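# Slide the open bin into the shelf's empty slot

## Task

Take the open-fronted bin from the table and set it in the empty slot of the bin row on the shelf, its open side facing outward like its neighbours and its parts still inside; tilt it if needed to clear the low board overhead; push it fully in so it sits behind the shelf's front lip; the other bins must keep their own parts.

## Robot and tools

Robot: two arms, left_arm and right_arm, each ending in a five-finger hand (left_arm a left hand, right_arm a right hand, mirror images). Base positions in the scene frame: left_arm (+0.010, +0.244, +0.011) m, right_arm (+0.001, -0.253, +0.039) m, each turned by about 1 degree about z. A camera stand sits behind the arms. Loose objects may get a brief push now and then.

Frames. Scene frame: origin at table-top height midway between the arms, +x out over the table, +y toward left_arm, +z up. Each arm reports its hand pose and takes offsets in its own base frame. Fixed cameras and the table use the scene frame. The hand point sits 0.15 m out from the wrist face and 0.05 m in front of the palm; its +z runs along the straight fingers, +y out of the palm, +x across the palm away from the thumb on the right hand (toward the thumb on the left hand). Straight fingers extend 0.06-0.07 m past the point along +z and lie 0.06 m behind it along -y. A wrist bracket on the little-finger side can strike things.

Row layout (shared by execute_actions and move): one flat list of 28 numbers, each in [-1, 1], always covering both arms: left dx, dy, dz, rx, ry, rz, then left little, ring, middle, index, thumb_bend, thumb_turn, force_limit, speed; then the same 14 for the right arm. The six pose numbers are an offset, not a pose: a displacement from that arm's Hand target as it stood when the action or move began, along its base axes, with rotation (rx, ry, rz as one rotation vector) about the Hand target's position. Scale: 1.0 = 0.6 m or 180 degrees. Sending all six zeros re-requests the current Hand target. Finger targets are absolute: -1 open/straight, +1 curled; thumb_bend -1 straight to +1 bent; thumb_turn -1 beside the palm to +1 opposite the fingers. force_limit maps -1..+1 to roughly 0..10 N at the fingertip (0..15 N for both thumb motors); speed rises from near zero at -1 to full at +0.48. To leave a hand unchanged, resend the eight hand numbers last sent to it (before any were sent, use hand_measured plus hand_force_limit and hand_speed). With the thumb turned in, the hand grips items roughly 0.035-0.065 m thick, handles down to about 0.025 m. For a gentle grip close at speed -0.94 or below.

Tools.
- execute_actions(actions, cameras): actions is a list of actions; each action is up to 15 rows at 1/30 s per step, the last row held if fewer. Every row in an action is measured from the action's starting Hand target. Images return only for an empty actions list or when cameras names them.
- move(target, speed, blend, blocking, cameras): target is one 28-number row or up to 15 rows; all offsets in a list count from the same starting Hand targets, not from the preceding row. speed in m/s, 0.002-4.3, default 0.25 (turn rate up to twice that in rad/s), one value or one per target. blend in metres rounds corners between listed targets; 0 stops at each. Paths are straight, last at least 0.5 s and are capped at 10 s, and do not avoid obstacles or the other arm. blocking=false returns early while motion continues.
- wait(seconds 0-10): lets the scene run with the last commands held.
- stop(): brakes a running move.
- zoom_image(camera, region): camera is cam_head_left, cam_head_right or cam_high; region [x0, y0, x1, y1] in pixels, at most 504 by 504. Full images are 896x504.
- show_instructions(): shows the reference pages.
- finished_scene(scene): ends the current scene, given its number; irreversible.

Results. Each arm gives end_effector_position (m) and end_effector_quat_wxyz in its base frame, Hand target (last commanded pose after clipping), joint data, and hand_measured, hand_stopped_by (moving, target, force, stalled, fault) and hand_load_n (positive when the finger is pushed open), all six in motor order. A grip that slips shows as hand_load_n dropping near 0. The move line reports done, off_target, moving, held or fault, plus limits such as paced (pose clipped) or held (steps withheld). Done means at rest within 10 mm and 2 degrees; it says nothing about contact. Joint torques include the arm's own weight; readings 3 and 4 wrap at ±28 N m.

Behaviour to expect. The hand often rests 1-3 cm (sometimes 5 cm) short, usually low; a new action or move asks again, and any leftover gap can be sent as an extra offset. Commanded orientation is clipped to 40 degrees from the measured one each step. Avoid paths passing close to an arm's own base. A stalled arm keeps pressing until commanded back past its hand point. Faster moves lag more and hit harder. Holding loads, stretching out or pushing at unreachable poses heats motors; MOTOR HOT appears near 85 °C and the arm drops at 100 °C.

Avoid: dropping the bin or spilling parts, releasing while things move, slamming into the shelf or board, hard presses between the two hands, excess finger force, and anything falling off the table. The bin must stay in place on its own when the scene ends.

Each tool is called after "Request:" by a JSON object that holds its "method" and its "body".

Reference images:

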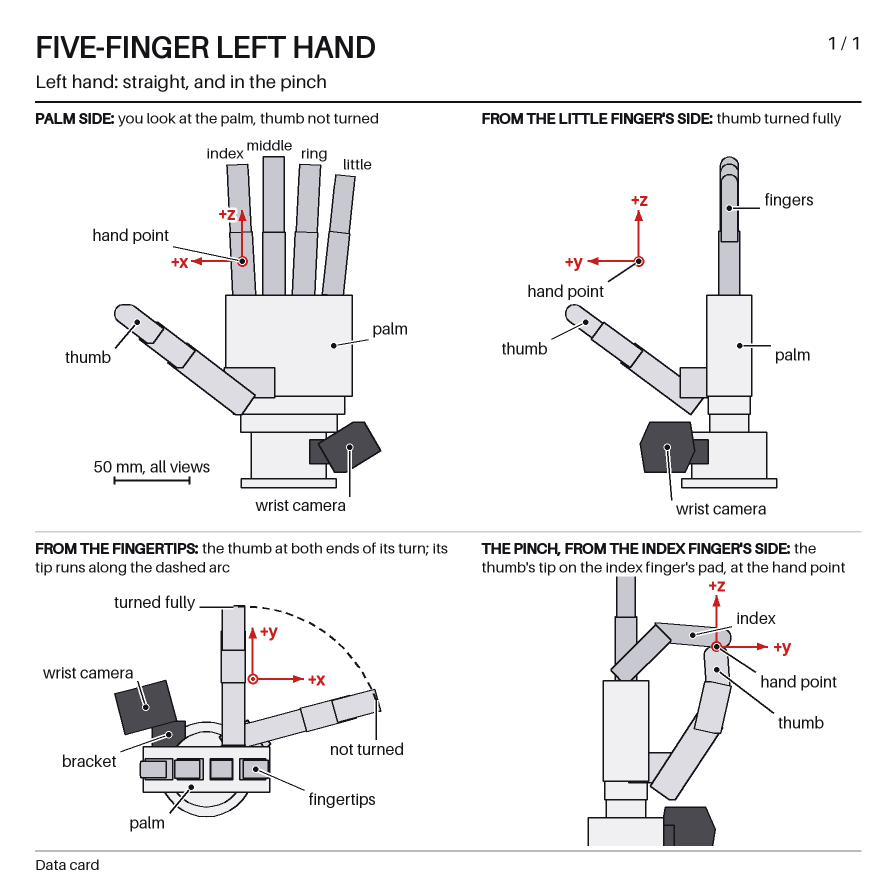

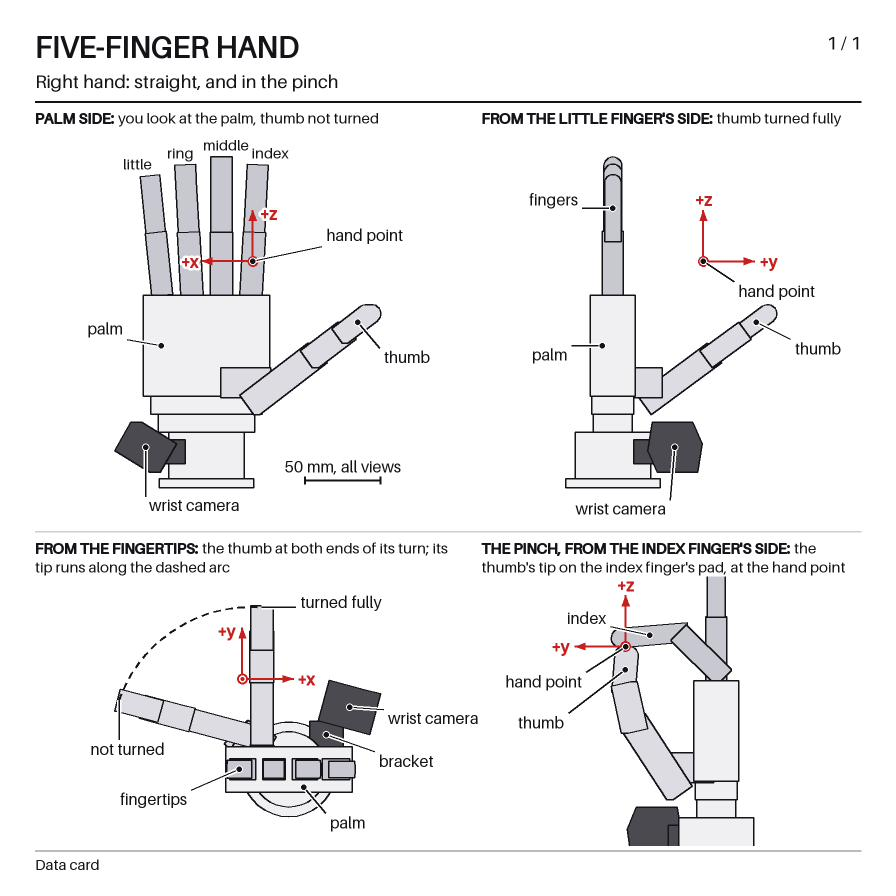

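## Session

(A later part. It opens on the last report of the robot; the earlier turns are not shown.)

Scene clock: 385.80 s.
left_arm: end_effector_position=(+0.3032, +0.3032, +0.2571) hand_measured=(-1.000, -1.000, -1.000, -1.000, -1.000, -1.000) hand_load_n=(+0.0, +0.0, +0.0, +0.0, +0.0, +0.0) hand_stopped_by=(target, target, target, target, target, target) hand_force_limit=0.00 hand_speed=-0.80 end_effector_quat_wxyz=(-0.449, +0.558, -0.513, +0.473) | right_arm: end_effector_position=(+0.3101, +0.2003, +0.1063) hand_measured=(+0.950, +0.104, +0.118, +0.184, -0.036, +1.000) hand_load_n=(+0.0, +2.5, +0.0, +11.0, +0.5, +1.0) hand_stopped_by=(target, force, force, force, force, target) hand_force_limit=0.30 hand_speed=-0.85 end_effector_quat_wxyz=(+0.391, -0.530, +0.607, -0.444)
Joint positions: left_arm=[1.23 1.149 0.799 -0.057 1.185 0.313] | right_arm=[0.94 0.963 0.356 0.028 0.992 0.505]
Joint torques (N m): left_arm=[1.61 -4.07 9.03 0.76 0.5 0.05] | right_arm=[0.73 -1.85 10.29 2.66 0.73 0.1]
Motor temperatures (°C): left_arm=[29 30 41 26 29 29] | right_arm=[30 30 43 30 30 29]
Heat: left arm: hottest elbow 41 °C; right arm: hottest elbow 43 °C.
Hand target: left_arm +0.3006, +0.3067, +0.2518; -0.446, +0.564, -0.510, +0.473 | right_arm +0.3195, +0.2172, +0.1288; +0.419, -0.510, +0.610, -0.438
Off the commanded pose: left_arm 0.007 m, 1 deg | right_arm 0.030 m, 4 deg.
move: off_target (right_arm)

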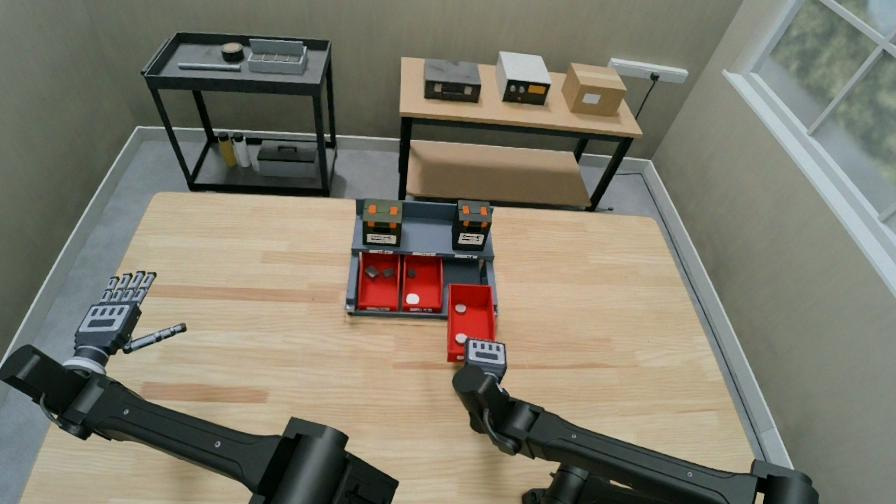

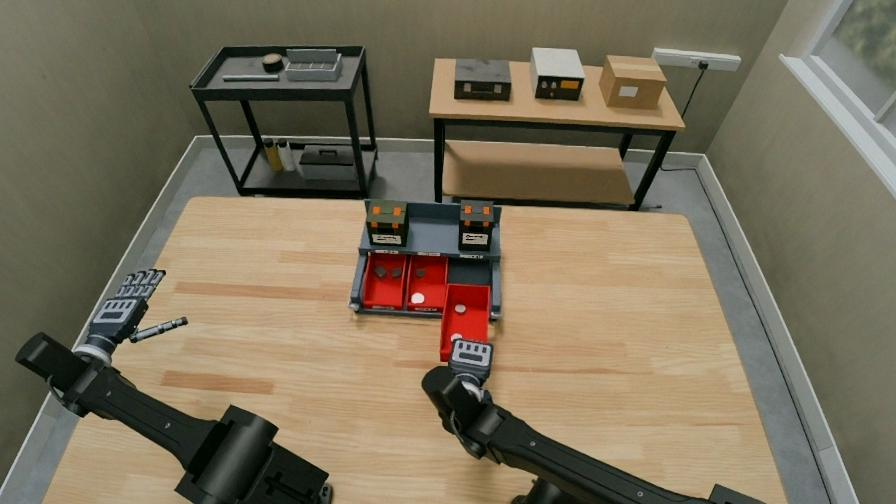

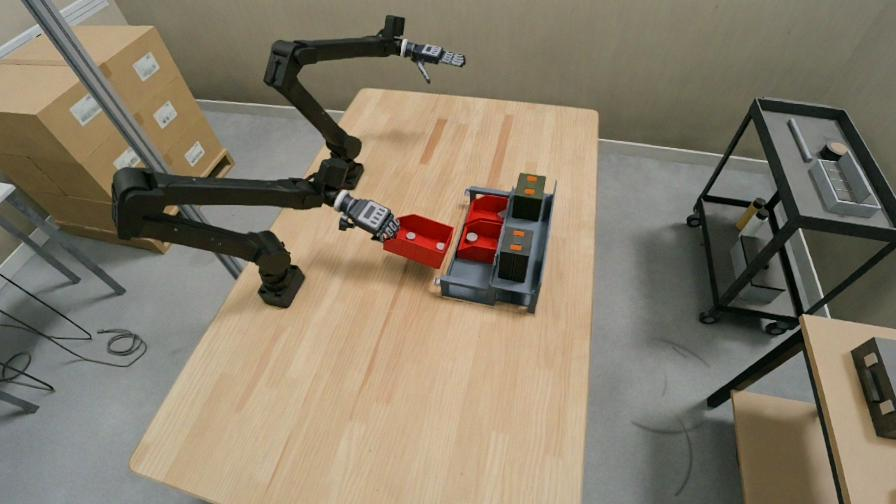

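Request:
{"method": "move", "body": {"target": [[0,0,0,0,0,0,-1,-1,-1,-1,-1,-1,0,-0.8, -0.04,-0.015,0,0,0,0,0.95,0.7,0.7,0.7,0.1,1,0.3,-0.85],[0,0,0,0,0,0,-1,-1,-1,-1,-1,-1,0,-0.8, -0.04,-0.015,-0.09,0,0,0,0.95,0.7,0.7,0.7,0.1,1,0.3,-0.85]], "speed": 0.1, "cameras": ["cam_head_left","cam_head_right","cam_high"]}}

Request:
{"method": "zoom_image", "body": {"camera": "cam_head_left", "region": [400, 240, 520, 390]}}

Request:
{"method": "zoom_image", "body": {"camera": "cam_head_right", "region": [400, 240, 520, 390]}}

Request:
{"method": "zoom_image", "body": {"camera": "cam_high", "region": [360, 180, 500, 320]}}

Scene clock: 401.63 s.
left_arm: end_effector_position=(+0.3032, +0.3032, +0.2571) hand_measured=(-1.000, -1.000, -1.000, -1.000, -1.000, -1.000) hand_load_n=(+0.0, +0.0, +0.0, +0.0, +0.0, +0.0) hand_stopped_by=(target, target, target, target, target, target) hand_force_limit=0.00 hand_speed=-0.80 end_effector_quat_wxyz=(-0.449, +0.558, -0.513, +0.473) | right_arm: end_effector_position=(+0.2930, +0.1992, +0.0657) hand_measured=(+0.950, +0.104, +0.118, +0.184, -0.036, +1.000) hand_load_n=(+0.0, +2.5, +0.0, +11.0, +0.5, +1.0) hand_stopped_by=(target, force, force, force, force, target) hand_force_limit=0.30 hand_speed=-0.85 end_effector_quat_wxyz=(+0.403, -0.521, +0.610, -0.442)
Joint positions: left_arm=[1.23 1.149 0.799 -0.057 1.185 0.313] | right_arm=[1 1.062 0.261 0.196 1.044 0.571]
Joint torques (N m): left_arm=[1.61 -4.07 9.03 0.76 0.5 0.04] | right_arm=[0.79 -1.96 7.42 2.61 0.78 0.06]
Heat: left arm: hottest elbow 41 °C; right arm: hottest elbow 43 °C.
Hand target: left_arm +0.3006, +0.3067, +0.2518; -0.446, +0.564, -0.510, +0.473 | right_arm +0.2955, +0.2080, +0.0747; +0.419, -0.510, +0.610, -0.438
Off the commanded pose: left_arm 0.007 m, 1 deg | right_arm 0.013 m, 2 deg.
move: off_target (right_arm)

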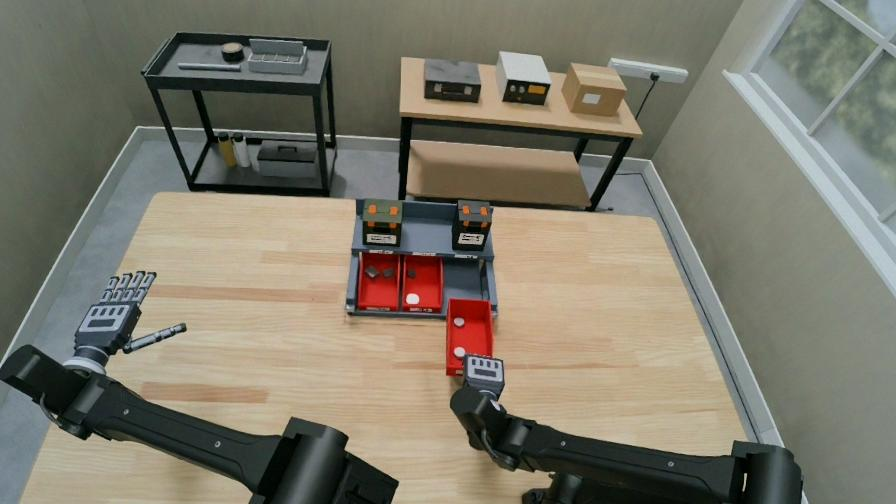

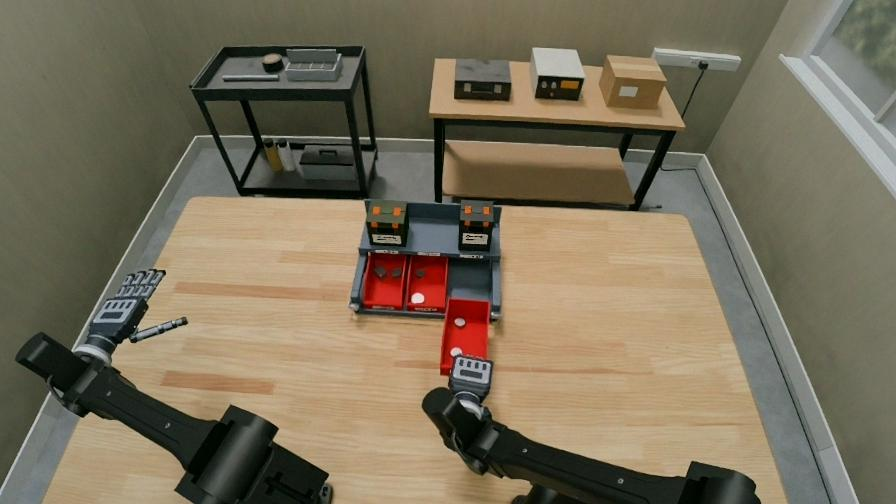

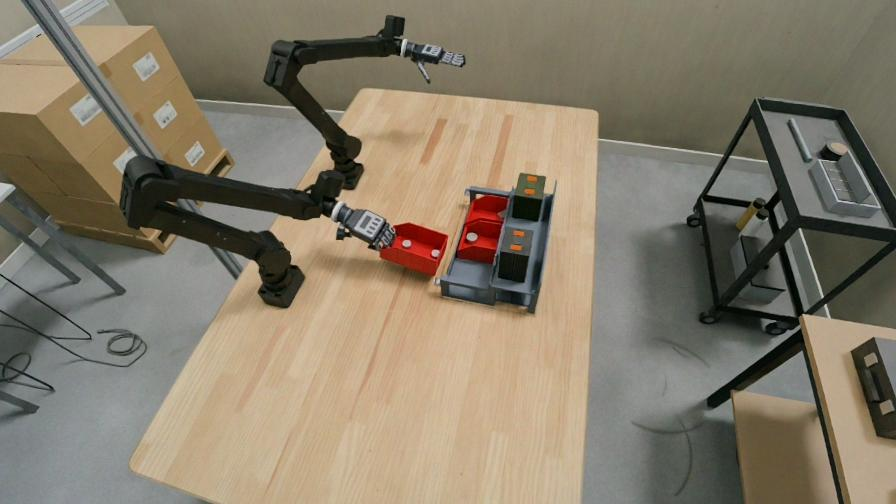

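Scaled by 3.360 from the camera's 896x504 image, which has a finer 1280x720 frame.

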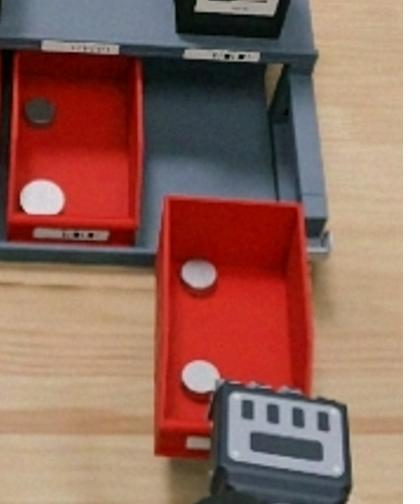

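Scaled by 3.360 from the camera's 896x504 image, which has a finer 1280x720 frame.

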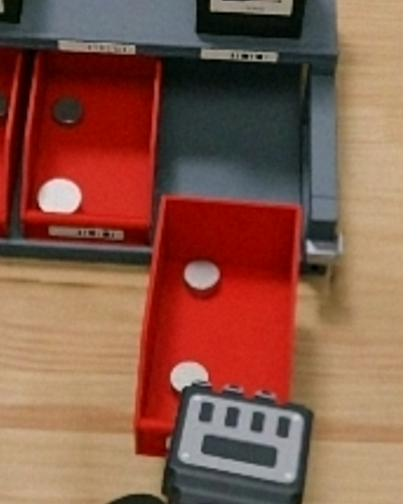

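Scaled by 3.600 from the camera's 896x504 image, which has a finer 1280x720 frame.

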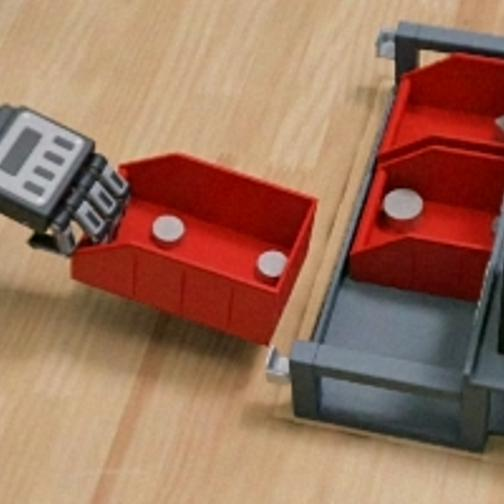

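Request:
{"method": "move", "body": {"target": [[0,0,0,0,0,0,-1,-1,-1,-1,-1,-1,0,-0.8, 0.09,-0.005,0.0,0,0.017,0.012,0.95,0.7,0.7,0.7,0.1,1,0.3,-0.85],[0,0,0,0,0,0,-1,-1,-1,-1,-1,-1,0,-0.8, 0.09,-0.005,-0.038,0,0.017,0.012,0.95,0.7,0.7,0.7,0.1,1,0.3,-0.85]], "speed": 0.08, "cameras": ["cam_head_left","cam_head_right","cam_high"]}}

Request:
{"method": "zoom_image", "body": {"camera": "cam_head_left", "region": [410, 240, 510, 350]}}

Request:
{"method": "zoom_image", "body": {"camera": "cam_head_right", "region": [410, 240, 510, 350]}}

Request:
{"method": "zoom_image", "body": {"camera": "cam_high", "region": [390, 210, 510, 320]}}

Scene clock: 424.30 s.
left_arm: end_effector_position=(+0.3032, +0.3032, +0.2571) hand_measured=(-1.000, -1.000, -1.000, -1.000, -1.000, -1.000) hand_load_n=(+0.0, +0.0, +0.0, +0.0, +0.0, +0.0) hand_stopped_by=(target, target, target, target, target, target) hand_force_limit=0.00 hand_speed=-0.80 end_effector_quat_wxyz=(-0.449, +0.558, -0.513, +0.473) | right_arm: end_effector_position=(+0.3165, +0.1838, +0.0192) hand_measured=(+0.950, +0.104, +0.118, +0.186, -0.038, +1.000) hand_load_n=(-2.0, +0.0, +0.0, +5.5, +13.0, -2.0) hand_stopped_by=(target, force, force, force, force, target) hand_force_limit=0.30 hand_speed=-0.85 end_effector_quat_wxyz=(-0.364, +0.581, -0.598, +0.415)
Joint positions: left_arm=[1.23 1.149 0.799 -0.057 1.185 0.313] | right_arm=[0.813 1.223 0.249 0.378 0.799 0.402]
Joint torques (N m): left_arm=[1.61 -4.01 9.02 0.75 0.5 0.05] | right_arm=[-1.55 -2.96 9.73 4.15 0.76 0.24]
Heat: left arm: hottest elbow 41 °C; right arm: hottest elbow 40 °C.
Hand target: left_arm +0.3006, +0.3067, +0.2518; -0.446, +0.564, -0.510, +0.473 | right_arm +0.3494, +0.2051, +0.0519; -0.411, +0.533, -0.612, +0.416
Off the commanded pose: left_arm 0.007 m, 1 deg | right_arm 0.051 m, 8 deg.
move: off_target (right_arm)

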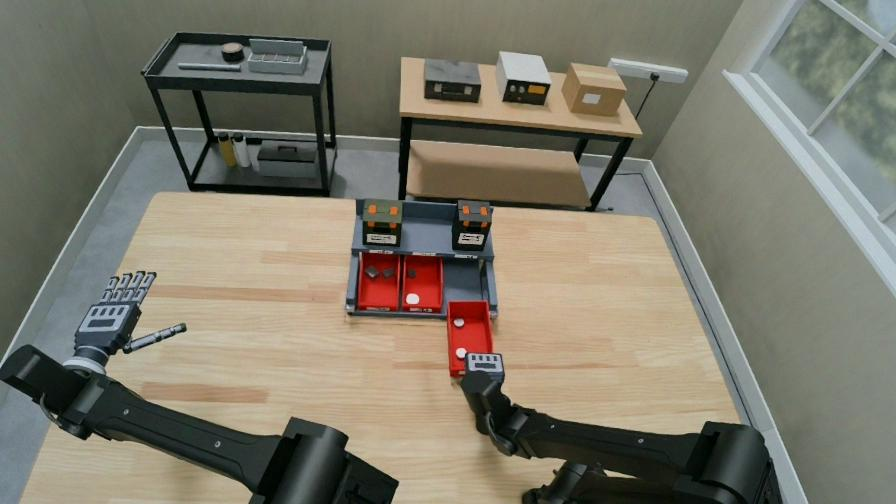

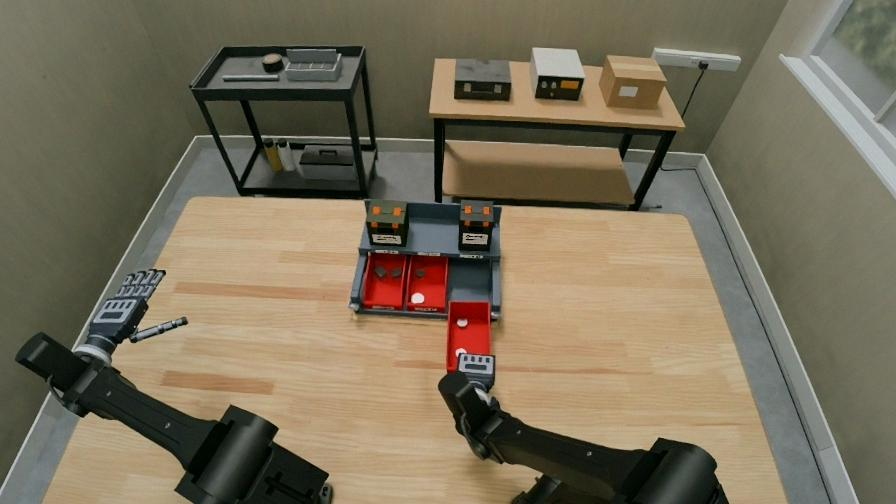

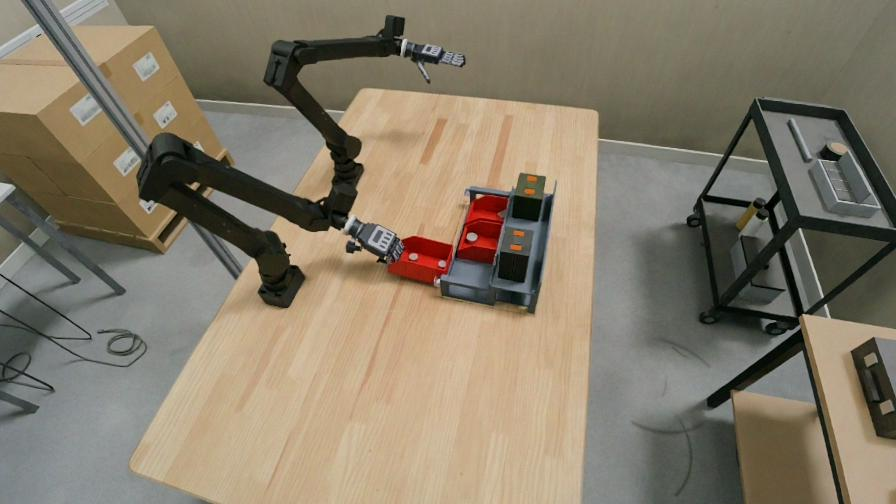

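Scaled by 4.582 from the camera's 896x504 image, which has a finer 1280x720 frame.

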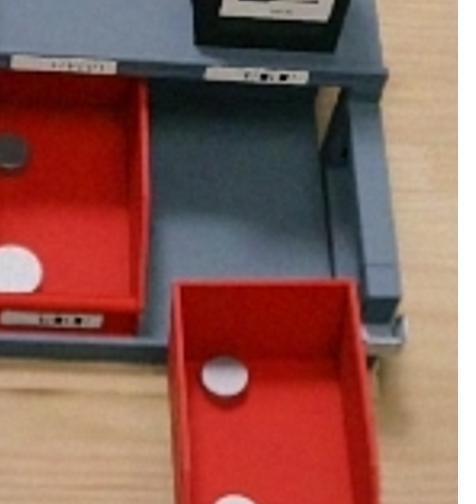

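Scaled by 4.582 from the camera's 896x504 image, which has a finer 1280x720 frame.

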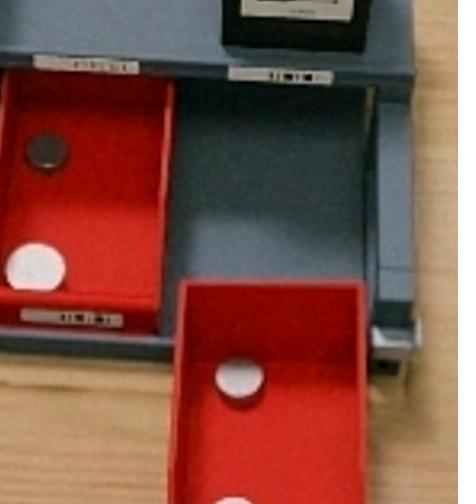

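Scaled by 4.200 from the camera's 896x504 image, which has a finer 1280x720 frame.

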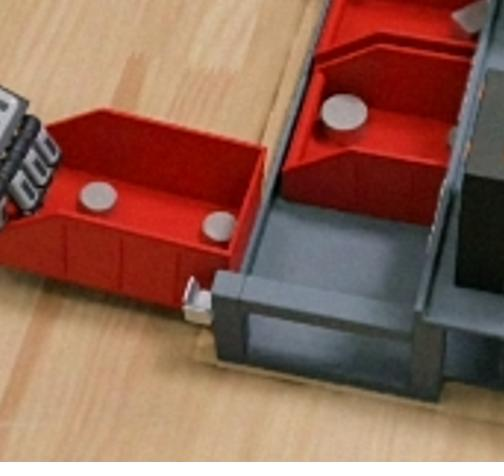

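Request:
{"method": "move", "body": {"target": [[0,0,0,0,0,0,-1,-1,-1,-1,-1,-1,0,-0.8, -0.11,0.0,0.05,0,0,0,0.95,0.7,0.7,0.7,0.1,1,0.3,-0.85],[0,0,0,0,0,0,-1,-1,-1,-1,-1,-1,0,-0.8, -0.11,0.0,0.11,0,0,0,0.95,0.7,0.7,0.7,0.1,1,0.3,-0.85]], "speed": 0.08, "cameras": ["cam_head_left","cam_head_right","cam_high"]}}

Request:
{"method": "zoom_image", "body": {"camera": "cam_head_left", "region": [410, 240, 510, 350]}}

Request:
{"method": "zoom_image", "body": {"camera": "cam_high", "region": [370, 190, 510, 320]}}

Scene clock: 430.60 s.
left_arm: end_effector_position=(+0.3032, +0.3032, +0.2571) hand_measured=(-1.000, -1.000, -1.000, -1.000, -1.000, -1.000) hand_load_n=(+0.0, +0.0, +0.0, +0.0, +0.0, +0.0) hand_stopped_by=(target, target, target, target, target, target) hand_force_limit=0.00 hand_speed=-0.80 end_effector_quat_wxyz=(-0.449, +0.558, -0.513, +0.473) | right_arm: end_effector_position=(+0.2713, +0.1813, +0.0804) hand_measured=(+0.950, +0.104, +0.118, +0.184, -0.038, +1.000) hand_load_n=(+0.0, +3.0, +0.0, +12.5, +5.0, -1.5) hand_stopped_by=(target, force, force, force, force, target) hand_force_limit=0.30 hand_speed=-0.85 end_effector_quat_wxyz=(-0.374, +0.559, -0.605, +0.426)
Joint positions: left_arm=[1.23 1.149 0.799 -0.057 1.185 0.313] | right_arm=[0.997 0.848 0.281 -0.135 0.984 0.587]
Joint torques (N m): left_arm=[1.61 -4.01 9.03 0.75 0.5 0.04] | right_arm=[0.91 -1.9 12.45 1.48 0.83 0.16]
Heat: left arm: hottest elbow 41 °C; right arm: hottest elbow 41 °C.
Hand target: left_arm +0.3006, +0.3067, +0.2518; -0.446, +0.564, -0.510, +0.473 | right_arm +0.2835, +0.2052, +0.1180; -0.411, +0.533, -0.612, +0.416
Off the commanded pose: left_arm 0.007 m, 1 deg | right_arm 0.046 m, 5 deg.
move: off_target (right_arm)

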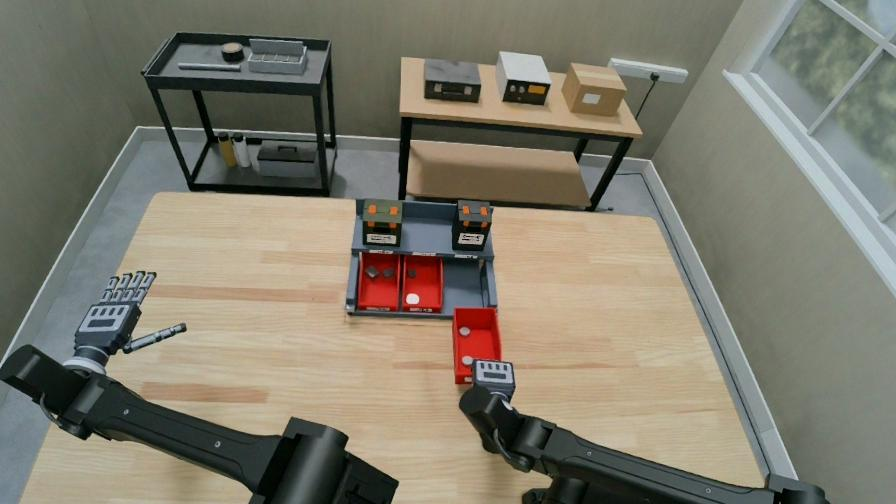

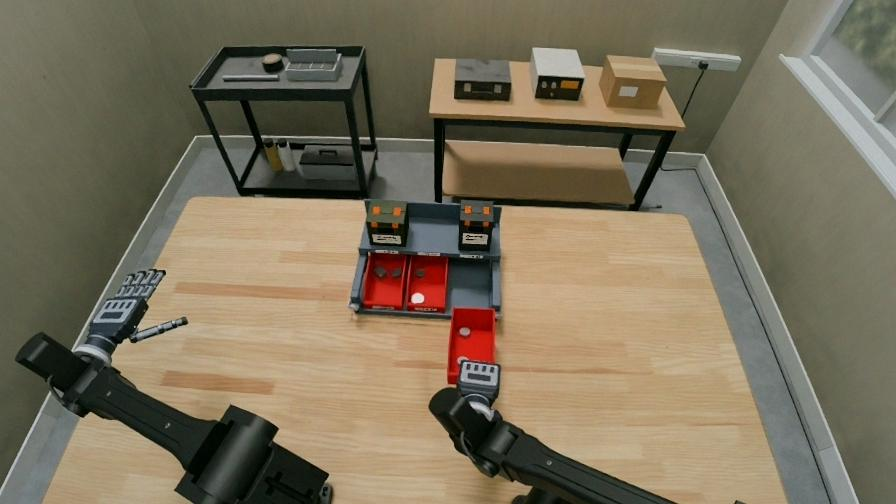

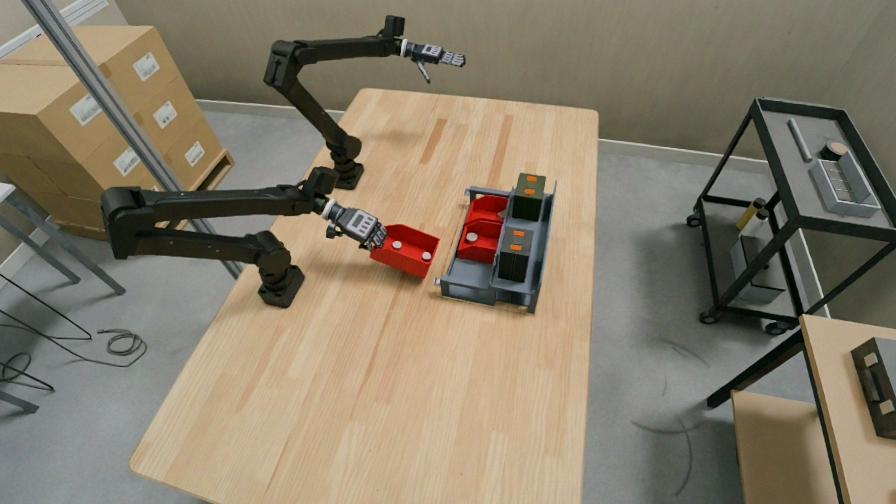

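Scaled by 4.582 from the camera's 896x504 image, which has a finer 1280x720 frame.

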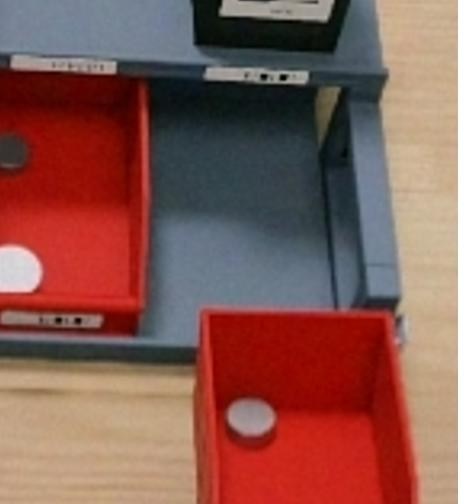

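Scaled by 3.600 from the camera's 896x504 image, which has a finer 1280x720 frame.

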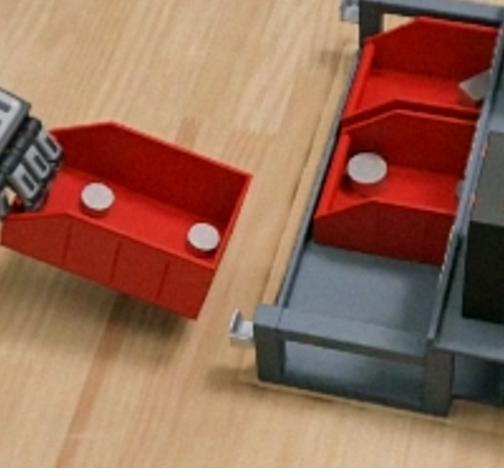

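Request:
{"method": "move", "body": {"target": [[0,0,0,0,0,0,-1,-1,-1,-1,-1,-1,0,-0.8, 0.031,0.027,-0.005,0,0,0.006,0.95,0.7,0.7,0.7,0.1,1,0.3,-0.85]], "speed": 0.08}}

Scene clock: 437.57 s.
left_arm: end_effector_position=(+0.3032, +0.3032, +0.2571) hand_measured=(-1.000, -1.000, -1.000, -1.000, -1.000, -1.000) hand_load_n=(+0.0, +0.0, +0.0, +0.0, +0.0, +0.0) hand_stopped_by=(target, target, target, target, target, target) hand_force_limit=0.00 hand_speed=-0.80 end_effector_quat_wxyz=(-0.449, +0.558, -0.513, +0.473) | right_arm: end_effector_position=(+0.2801, +0.1999, +0.0805) hand_measured=(+0.950, +0.104, +0.118, +0.184, -0.038, +1.000) hand_load_n=(+0.0, +3.0, +0.0, +12.0, +5.0, -1.5) hand_stopped_by=(target, force, force, force, force, target) hand_force_limit=0.30 hand_speed=-0.85 end_effector_quat_wxyz=(-0.382, +0.569, -0.597, +0.417)
Joint positions: left_arm=[1.23 1.149 0.799 -0.057 1.185 0.313] | right_arm=[0.99 0.919 0.307 -0.055 0.949 0.552]
Joint torques (N m): left_arm=[1.61 -4.07 9.02 0.75 0.5 0.04] | right_arm=[-1.08 -1.2 12.31 2.65 0.6 0]
Heat: left arm: hottest elbow 41 °C; right arm: hottest elbow 43 °C.
Hand target: left_arm +0.3006, +0.3067, +0.2518; -0.446, +0.564, -0.510, +0.473 | right_arm +0.3021, +0.2214, +0.1151; -0.415, +0.538, -0.607, +0.412
Off the commanded pose: left_arm 0.007 m, 1 deg | right_arm 0.046 m, 5 deg.
move: off_target (right_arm)

Request:
{"method": "move", "body": {"target": [[0,0,0,0,0,0,-1,-1,-1,-1,-1,-1,0,-0.8, 0.05,0.0,0.015,0,0,0,0.95,0.7,0.7,0.7,0.1,1,0.3,-0.85]], "speed": 0.06}}

Scene clock: 441.80 s.
left_arm: end_effector_position=(+0.3032, +0.3032, +0.2571) hand_measured=(-1.000, -1.000, -1.000, -1.000, -1.000, -1.000) hand_load_n=(+0.0, +0.0, +0.0, +0.0, +0.0, +0.0) hand_stopped_by=(target, target, target, target, target, target) hand_force_limit=0.00 hand_speed=-0.80 end_effector_quat_wxyz=(-0.449, +0.558, -0.513, +0.473) | right_arm: end_effector_position=(+0.3073, +0.2011, +0.0872) hand_measured=(+0.950, +0.104, +0.118, +0.184, -0.038, +1.000) hand_load_n=(+0.0, +2.5, +0.0, +12.0, +5.0, -1.5) hand_stopped_by=(target, force, force, force, force, target) hand_force_limit=0.30 hand_speed=-0.85 end_effector_quat_wxyz=(-0.380, +0.570, -0.600, +0.414)
Joint positions: left_arm=[1.23 1.149 0.799 -0.057 1.185 0.313] | right_arm=[0.892 0.971 0.345 0.02 0.866 0.468]
Joint torques (N m): left_arm=[1.61 -4.01 9.02 0.75 0.5 0.04] | right_arm=[-1.38 -1.9 12.45 2.7 0.48 -0.01]
Heat: left arm: hottest elbow 41 °C; right arm: hottest elbow 43 °C.
Hand target: left_arm +0.3006, +0.3067, +0.2518; -0.446, +0.564, -0.510, +0.473 | right_arm +0.3321, +0.2213, +0.1240; -0.415, +0.538, -0.607, +0.412
Off the commanded pose: left_arm 0.007 m, 1 deg | right_arm 0.049 m, 5 deg.
move: off_target (right_arm)

Request:
{"method": "move", "body": {"target": [[0,0,0,0,0,0,-1,-1,-1,-1,-1,-1,0,-0.8, 0.07,-0.003,-0.01,0,0,0,0.95,0.7,0.7,0.7,0.1,1,0.3,-0.85]], "speed": 0.06, "cameras": ["cam_head_left","cam_head_right","cam_high"]}}

Request:
{"method": "zoom_image", "body": {"camera": "cam_head_left", "region": [410, 240, 510, 350]}}

Request:
{"method": "zoom_image", "body": {"camera": "cam_head_right", "region": [410, 240, 510, 350]}}

Request:
{"method": "zoom_image", "body": {"camera": "cam_high", "region": [370, 190, 510, 320]}}

Scene clock: 446.67 s.
left_arm: end_effector_position=(+0.3032, +0.3032, +0.2571) hand_measured=(-1.000, -1.000, -1.000, -1.000, -1.000, -1.000) hand_load_n=(+0.0, +0.0, +0.0, +0.0, +0.0, +0.0) hand_stopped_by=(target, target, target, target, target, target) hand_force_limit=0.00 hand_speed=-0.80 end_effector_quat_wxyz=(-0.449, +0.558, -0.513, +0.473) | right_arm: end_effector_position=(+0.3462, +0.2026, +0.0831) hand_measured=(+0.950, +0.104, +0.118, +0.184, -0.038, +1.000) hand_load_n=(+0.0, +2.5, +0.0, +9.5, +6.0, -1.5) hand_stopped_by=(target, force, force, force, force, target) hand_force_limit=0.30 hand_speed=-0.85 end_effector_quat_wxyz=(-0.381, +0.569, -0.603, +0.410)
Joint positions: left_arm=[1.23 1.149 0.799 -0.057 1.185 0.313] | right_arm=[0.775 1.09 0.385 0.163 0.762 0.388]
Joint torques (N m): left_arm=[1.67 -4.01 9.02 0.77 0.5 0.04] | right_arm=[-1.38 -3.02 11.97 2.76 0.33 0.02]
Heat: left arm: hottest elbow 41 °C; right arm: hottest elbow 44 °C.
Hand target: left_arm +0.3006, +0.3067, +0.2518; -0.446, +0.564, -0.510, +0.473 | right_arm +0.3741, +0.2196, +0.1179; -0.415, +0.538, -0.607, +0.412
Off the commanded pose: left_arm 0.007 m, 1 deg | right_arm 0.048 m, 5 deg.
move: off_target (right_arm)

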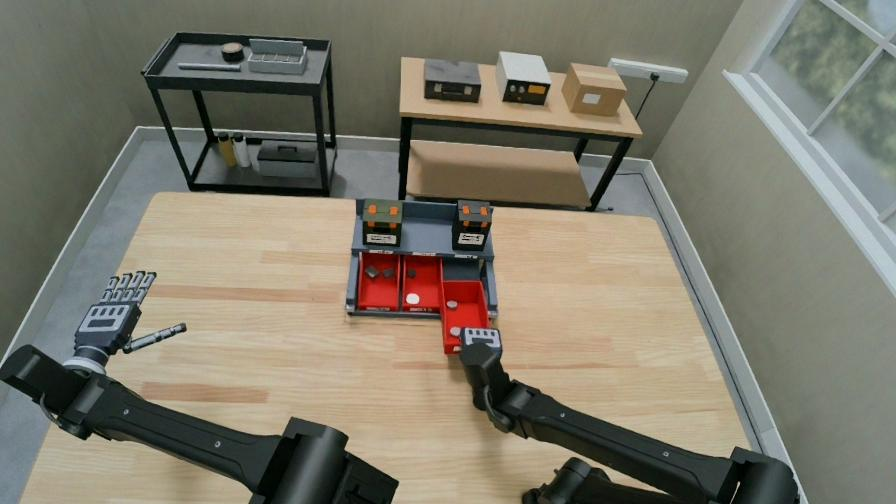

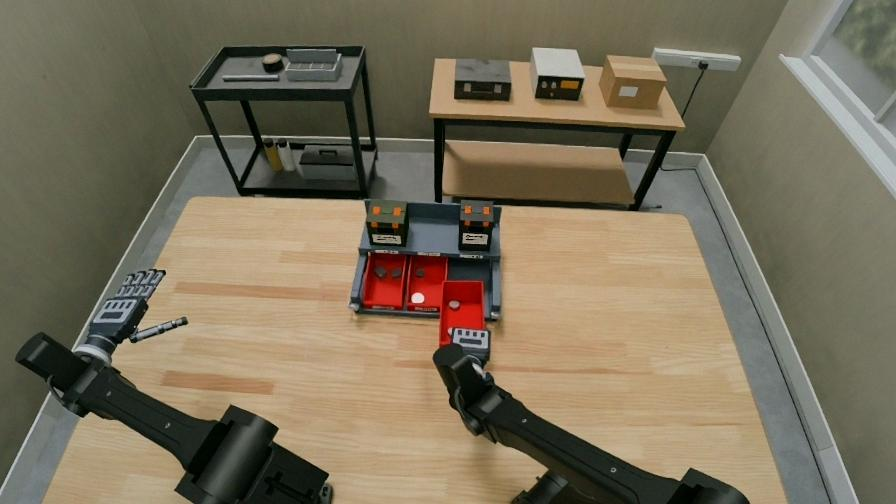

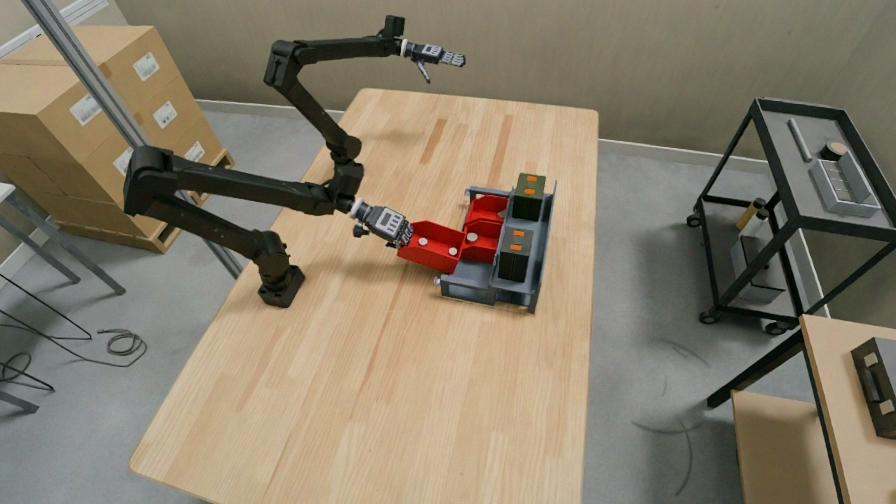

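Scaled by 4.582 from the camera's 896x504 image, which has a finer 1280x720 frame.

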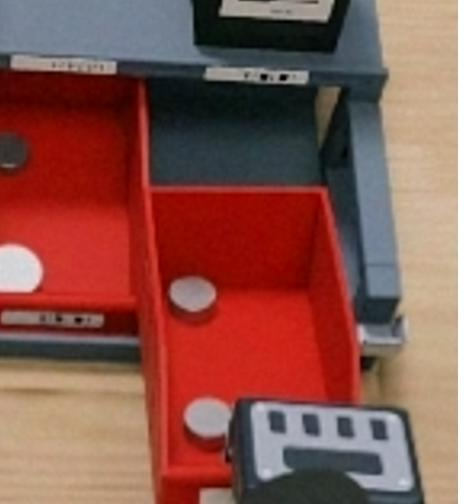

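Scaled by 4.582 from the camera's 896x504 image, which has a finer 1280x720 frame.

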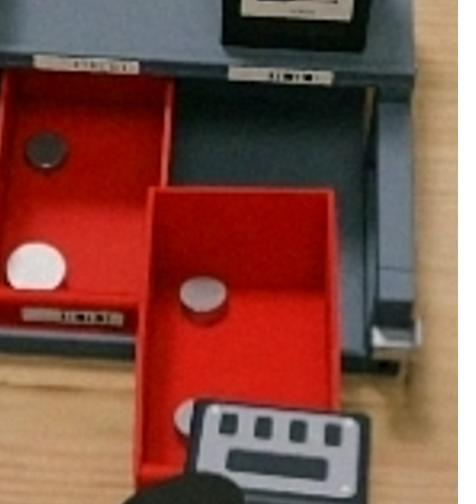

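Scaled by 3.600 from the camera's 896x504 image, which has a finer 1280x720 frame.

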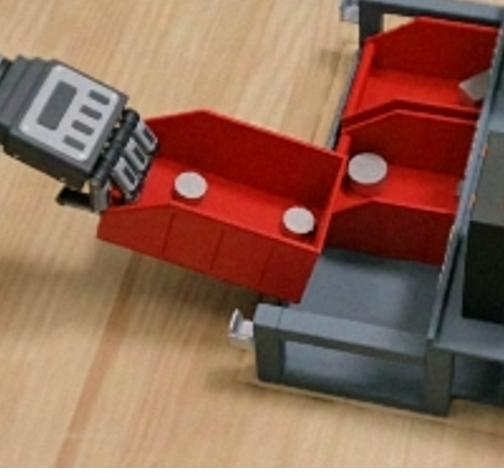

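Request:
{"method": "move", "body": {"target": [[0,0,0,0,0,0,-1,-1,-1,-1,-1,-1,0,-0.8, 0.0,-0.003,-0.03,0,0,-0.026,0.95,0.7,0.7,0.7,0.1,1,0.3,-0.85]], "speed": 0.06, "cameras": ["cam_head_left","cam_head_right","cam_high"]}}

Request:
{"method": "zoom_image", "body": {"camera": "cam_head_left", "region": [410, 240, 510, 350]}}

Request:
{"method": "zoom_image", "body": {"camera": "cam_head_right", "region": [410, 240, 510, 350]}}

Request:
{"method": "zoom_image", "body": {"camera": "cam_high", "region": [370, 190, 510, 320]}}

Scene clock: 453.57 s.
left_arm: end_effector_position=(+0.3032, +0.3032, +0.2571) hand_measured=(-1.000, -1.000, -1.000, -1.000, -1.000, -1.000) hand_load_n=(+0.0, +0.0, +0.0, +0.0, +0.0, +0.0) hand_stopped_by=(target, target, target, target, target, target) hand_force_limit=0.00 hand_speed=-0.80 end_effector_quat_wxyz=(-0.449, +0.558, -0.513, +0.473) | right_arm: end_effector_position=(+0.3519, +0.1931, +0.0679) hand_measured=(+0.950, +0.104, +0.118, +0.184, -0.038, +1.000) hand_load_n=(+0.0, +3.5, +0.0, +11.5, +5.0, -1.5) hand_stopped_by=(target, force, force, force, force, target) hand_force_limit=0.30 hand_speed=-0.85 end_effector_quat_wxyz=(+0.359, -0.542, +0.625, -0.432)
Joint positions: left_arm=[1.23 1.149 0.799 -0.057 1.185 0.313] | right_arm=[0.782 1.166 0.39 0.181 0.852 0.451]
Joint torques (N m): left_arm=[1.61 -4.07 9.02 0.76 0.5 0.04] | right_arm=[0.62 -3.84 11.22 2.76 0.75 0.16]
Heat: left arm: hottest elbow 41 °C; right arm: hottest elbow 44 °C.
Hand target: left_arm +0.3006, +0.3067, +0.2518; -0.446, +0.564, -0.510, +0.473 | right_arm +0.3741, +0.2177, +0.1000; +0.398, -0.513, +0.628, -0.429
Off the commanded pose: left_arm 0.007 m, 1 deg | right_arm 0.046 m, 6 deg.
move: off_target (right_arm)

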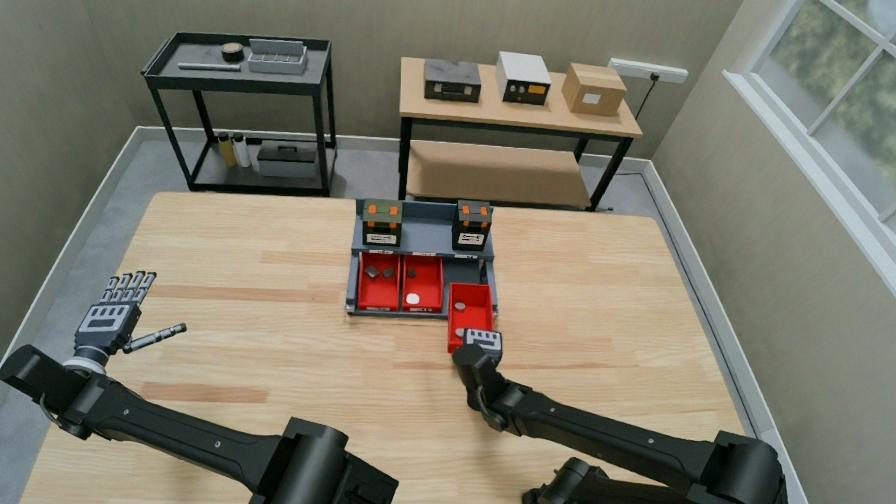

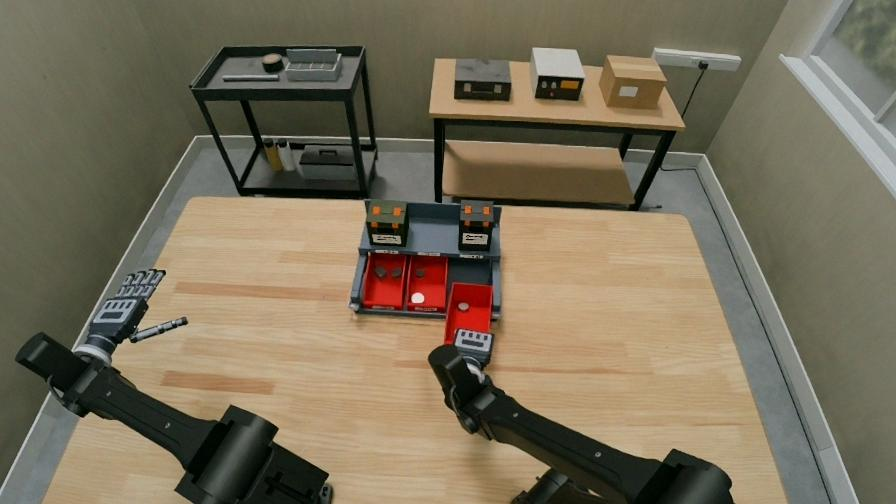

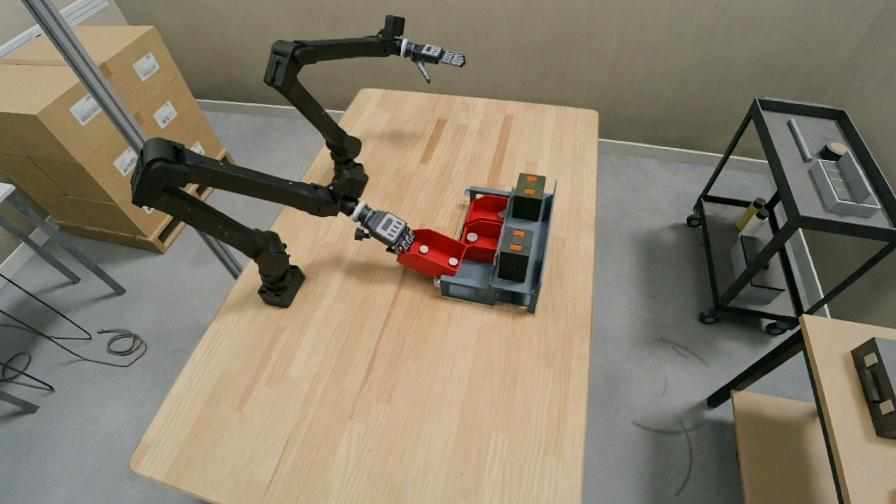

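Scaled by 4.582 from the camera's 896x504 image, which has a finer 1280x720 frame.

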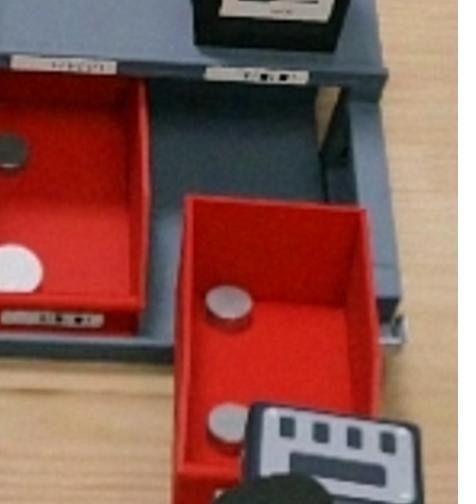

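Scaled by 4.582 from the camera's 896x504 image, which has a finer 1280x720 frame.

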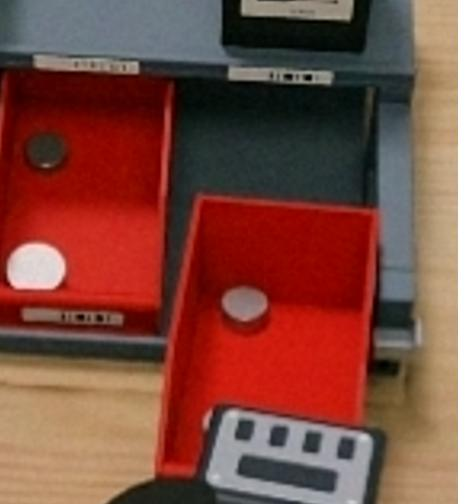

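Scaled by 3.600 from the camera's 896x504 image, which has a finer 1280x720 frame.

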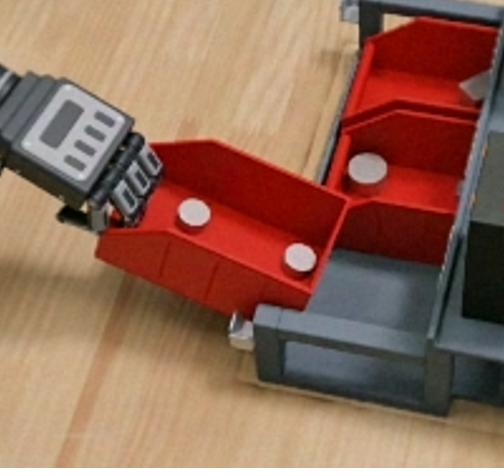

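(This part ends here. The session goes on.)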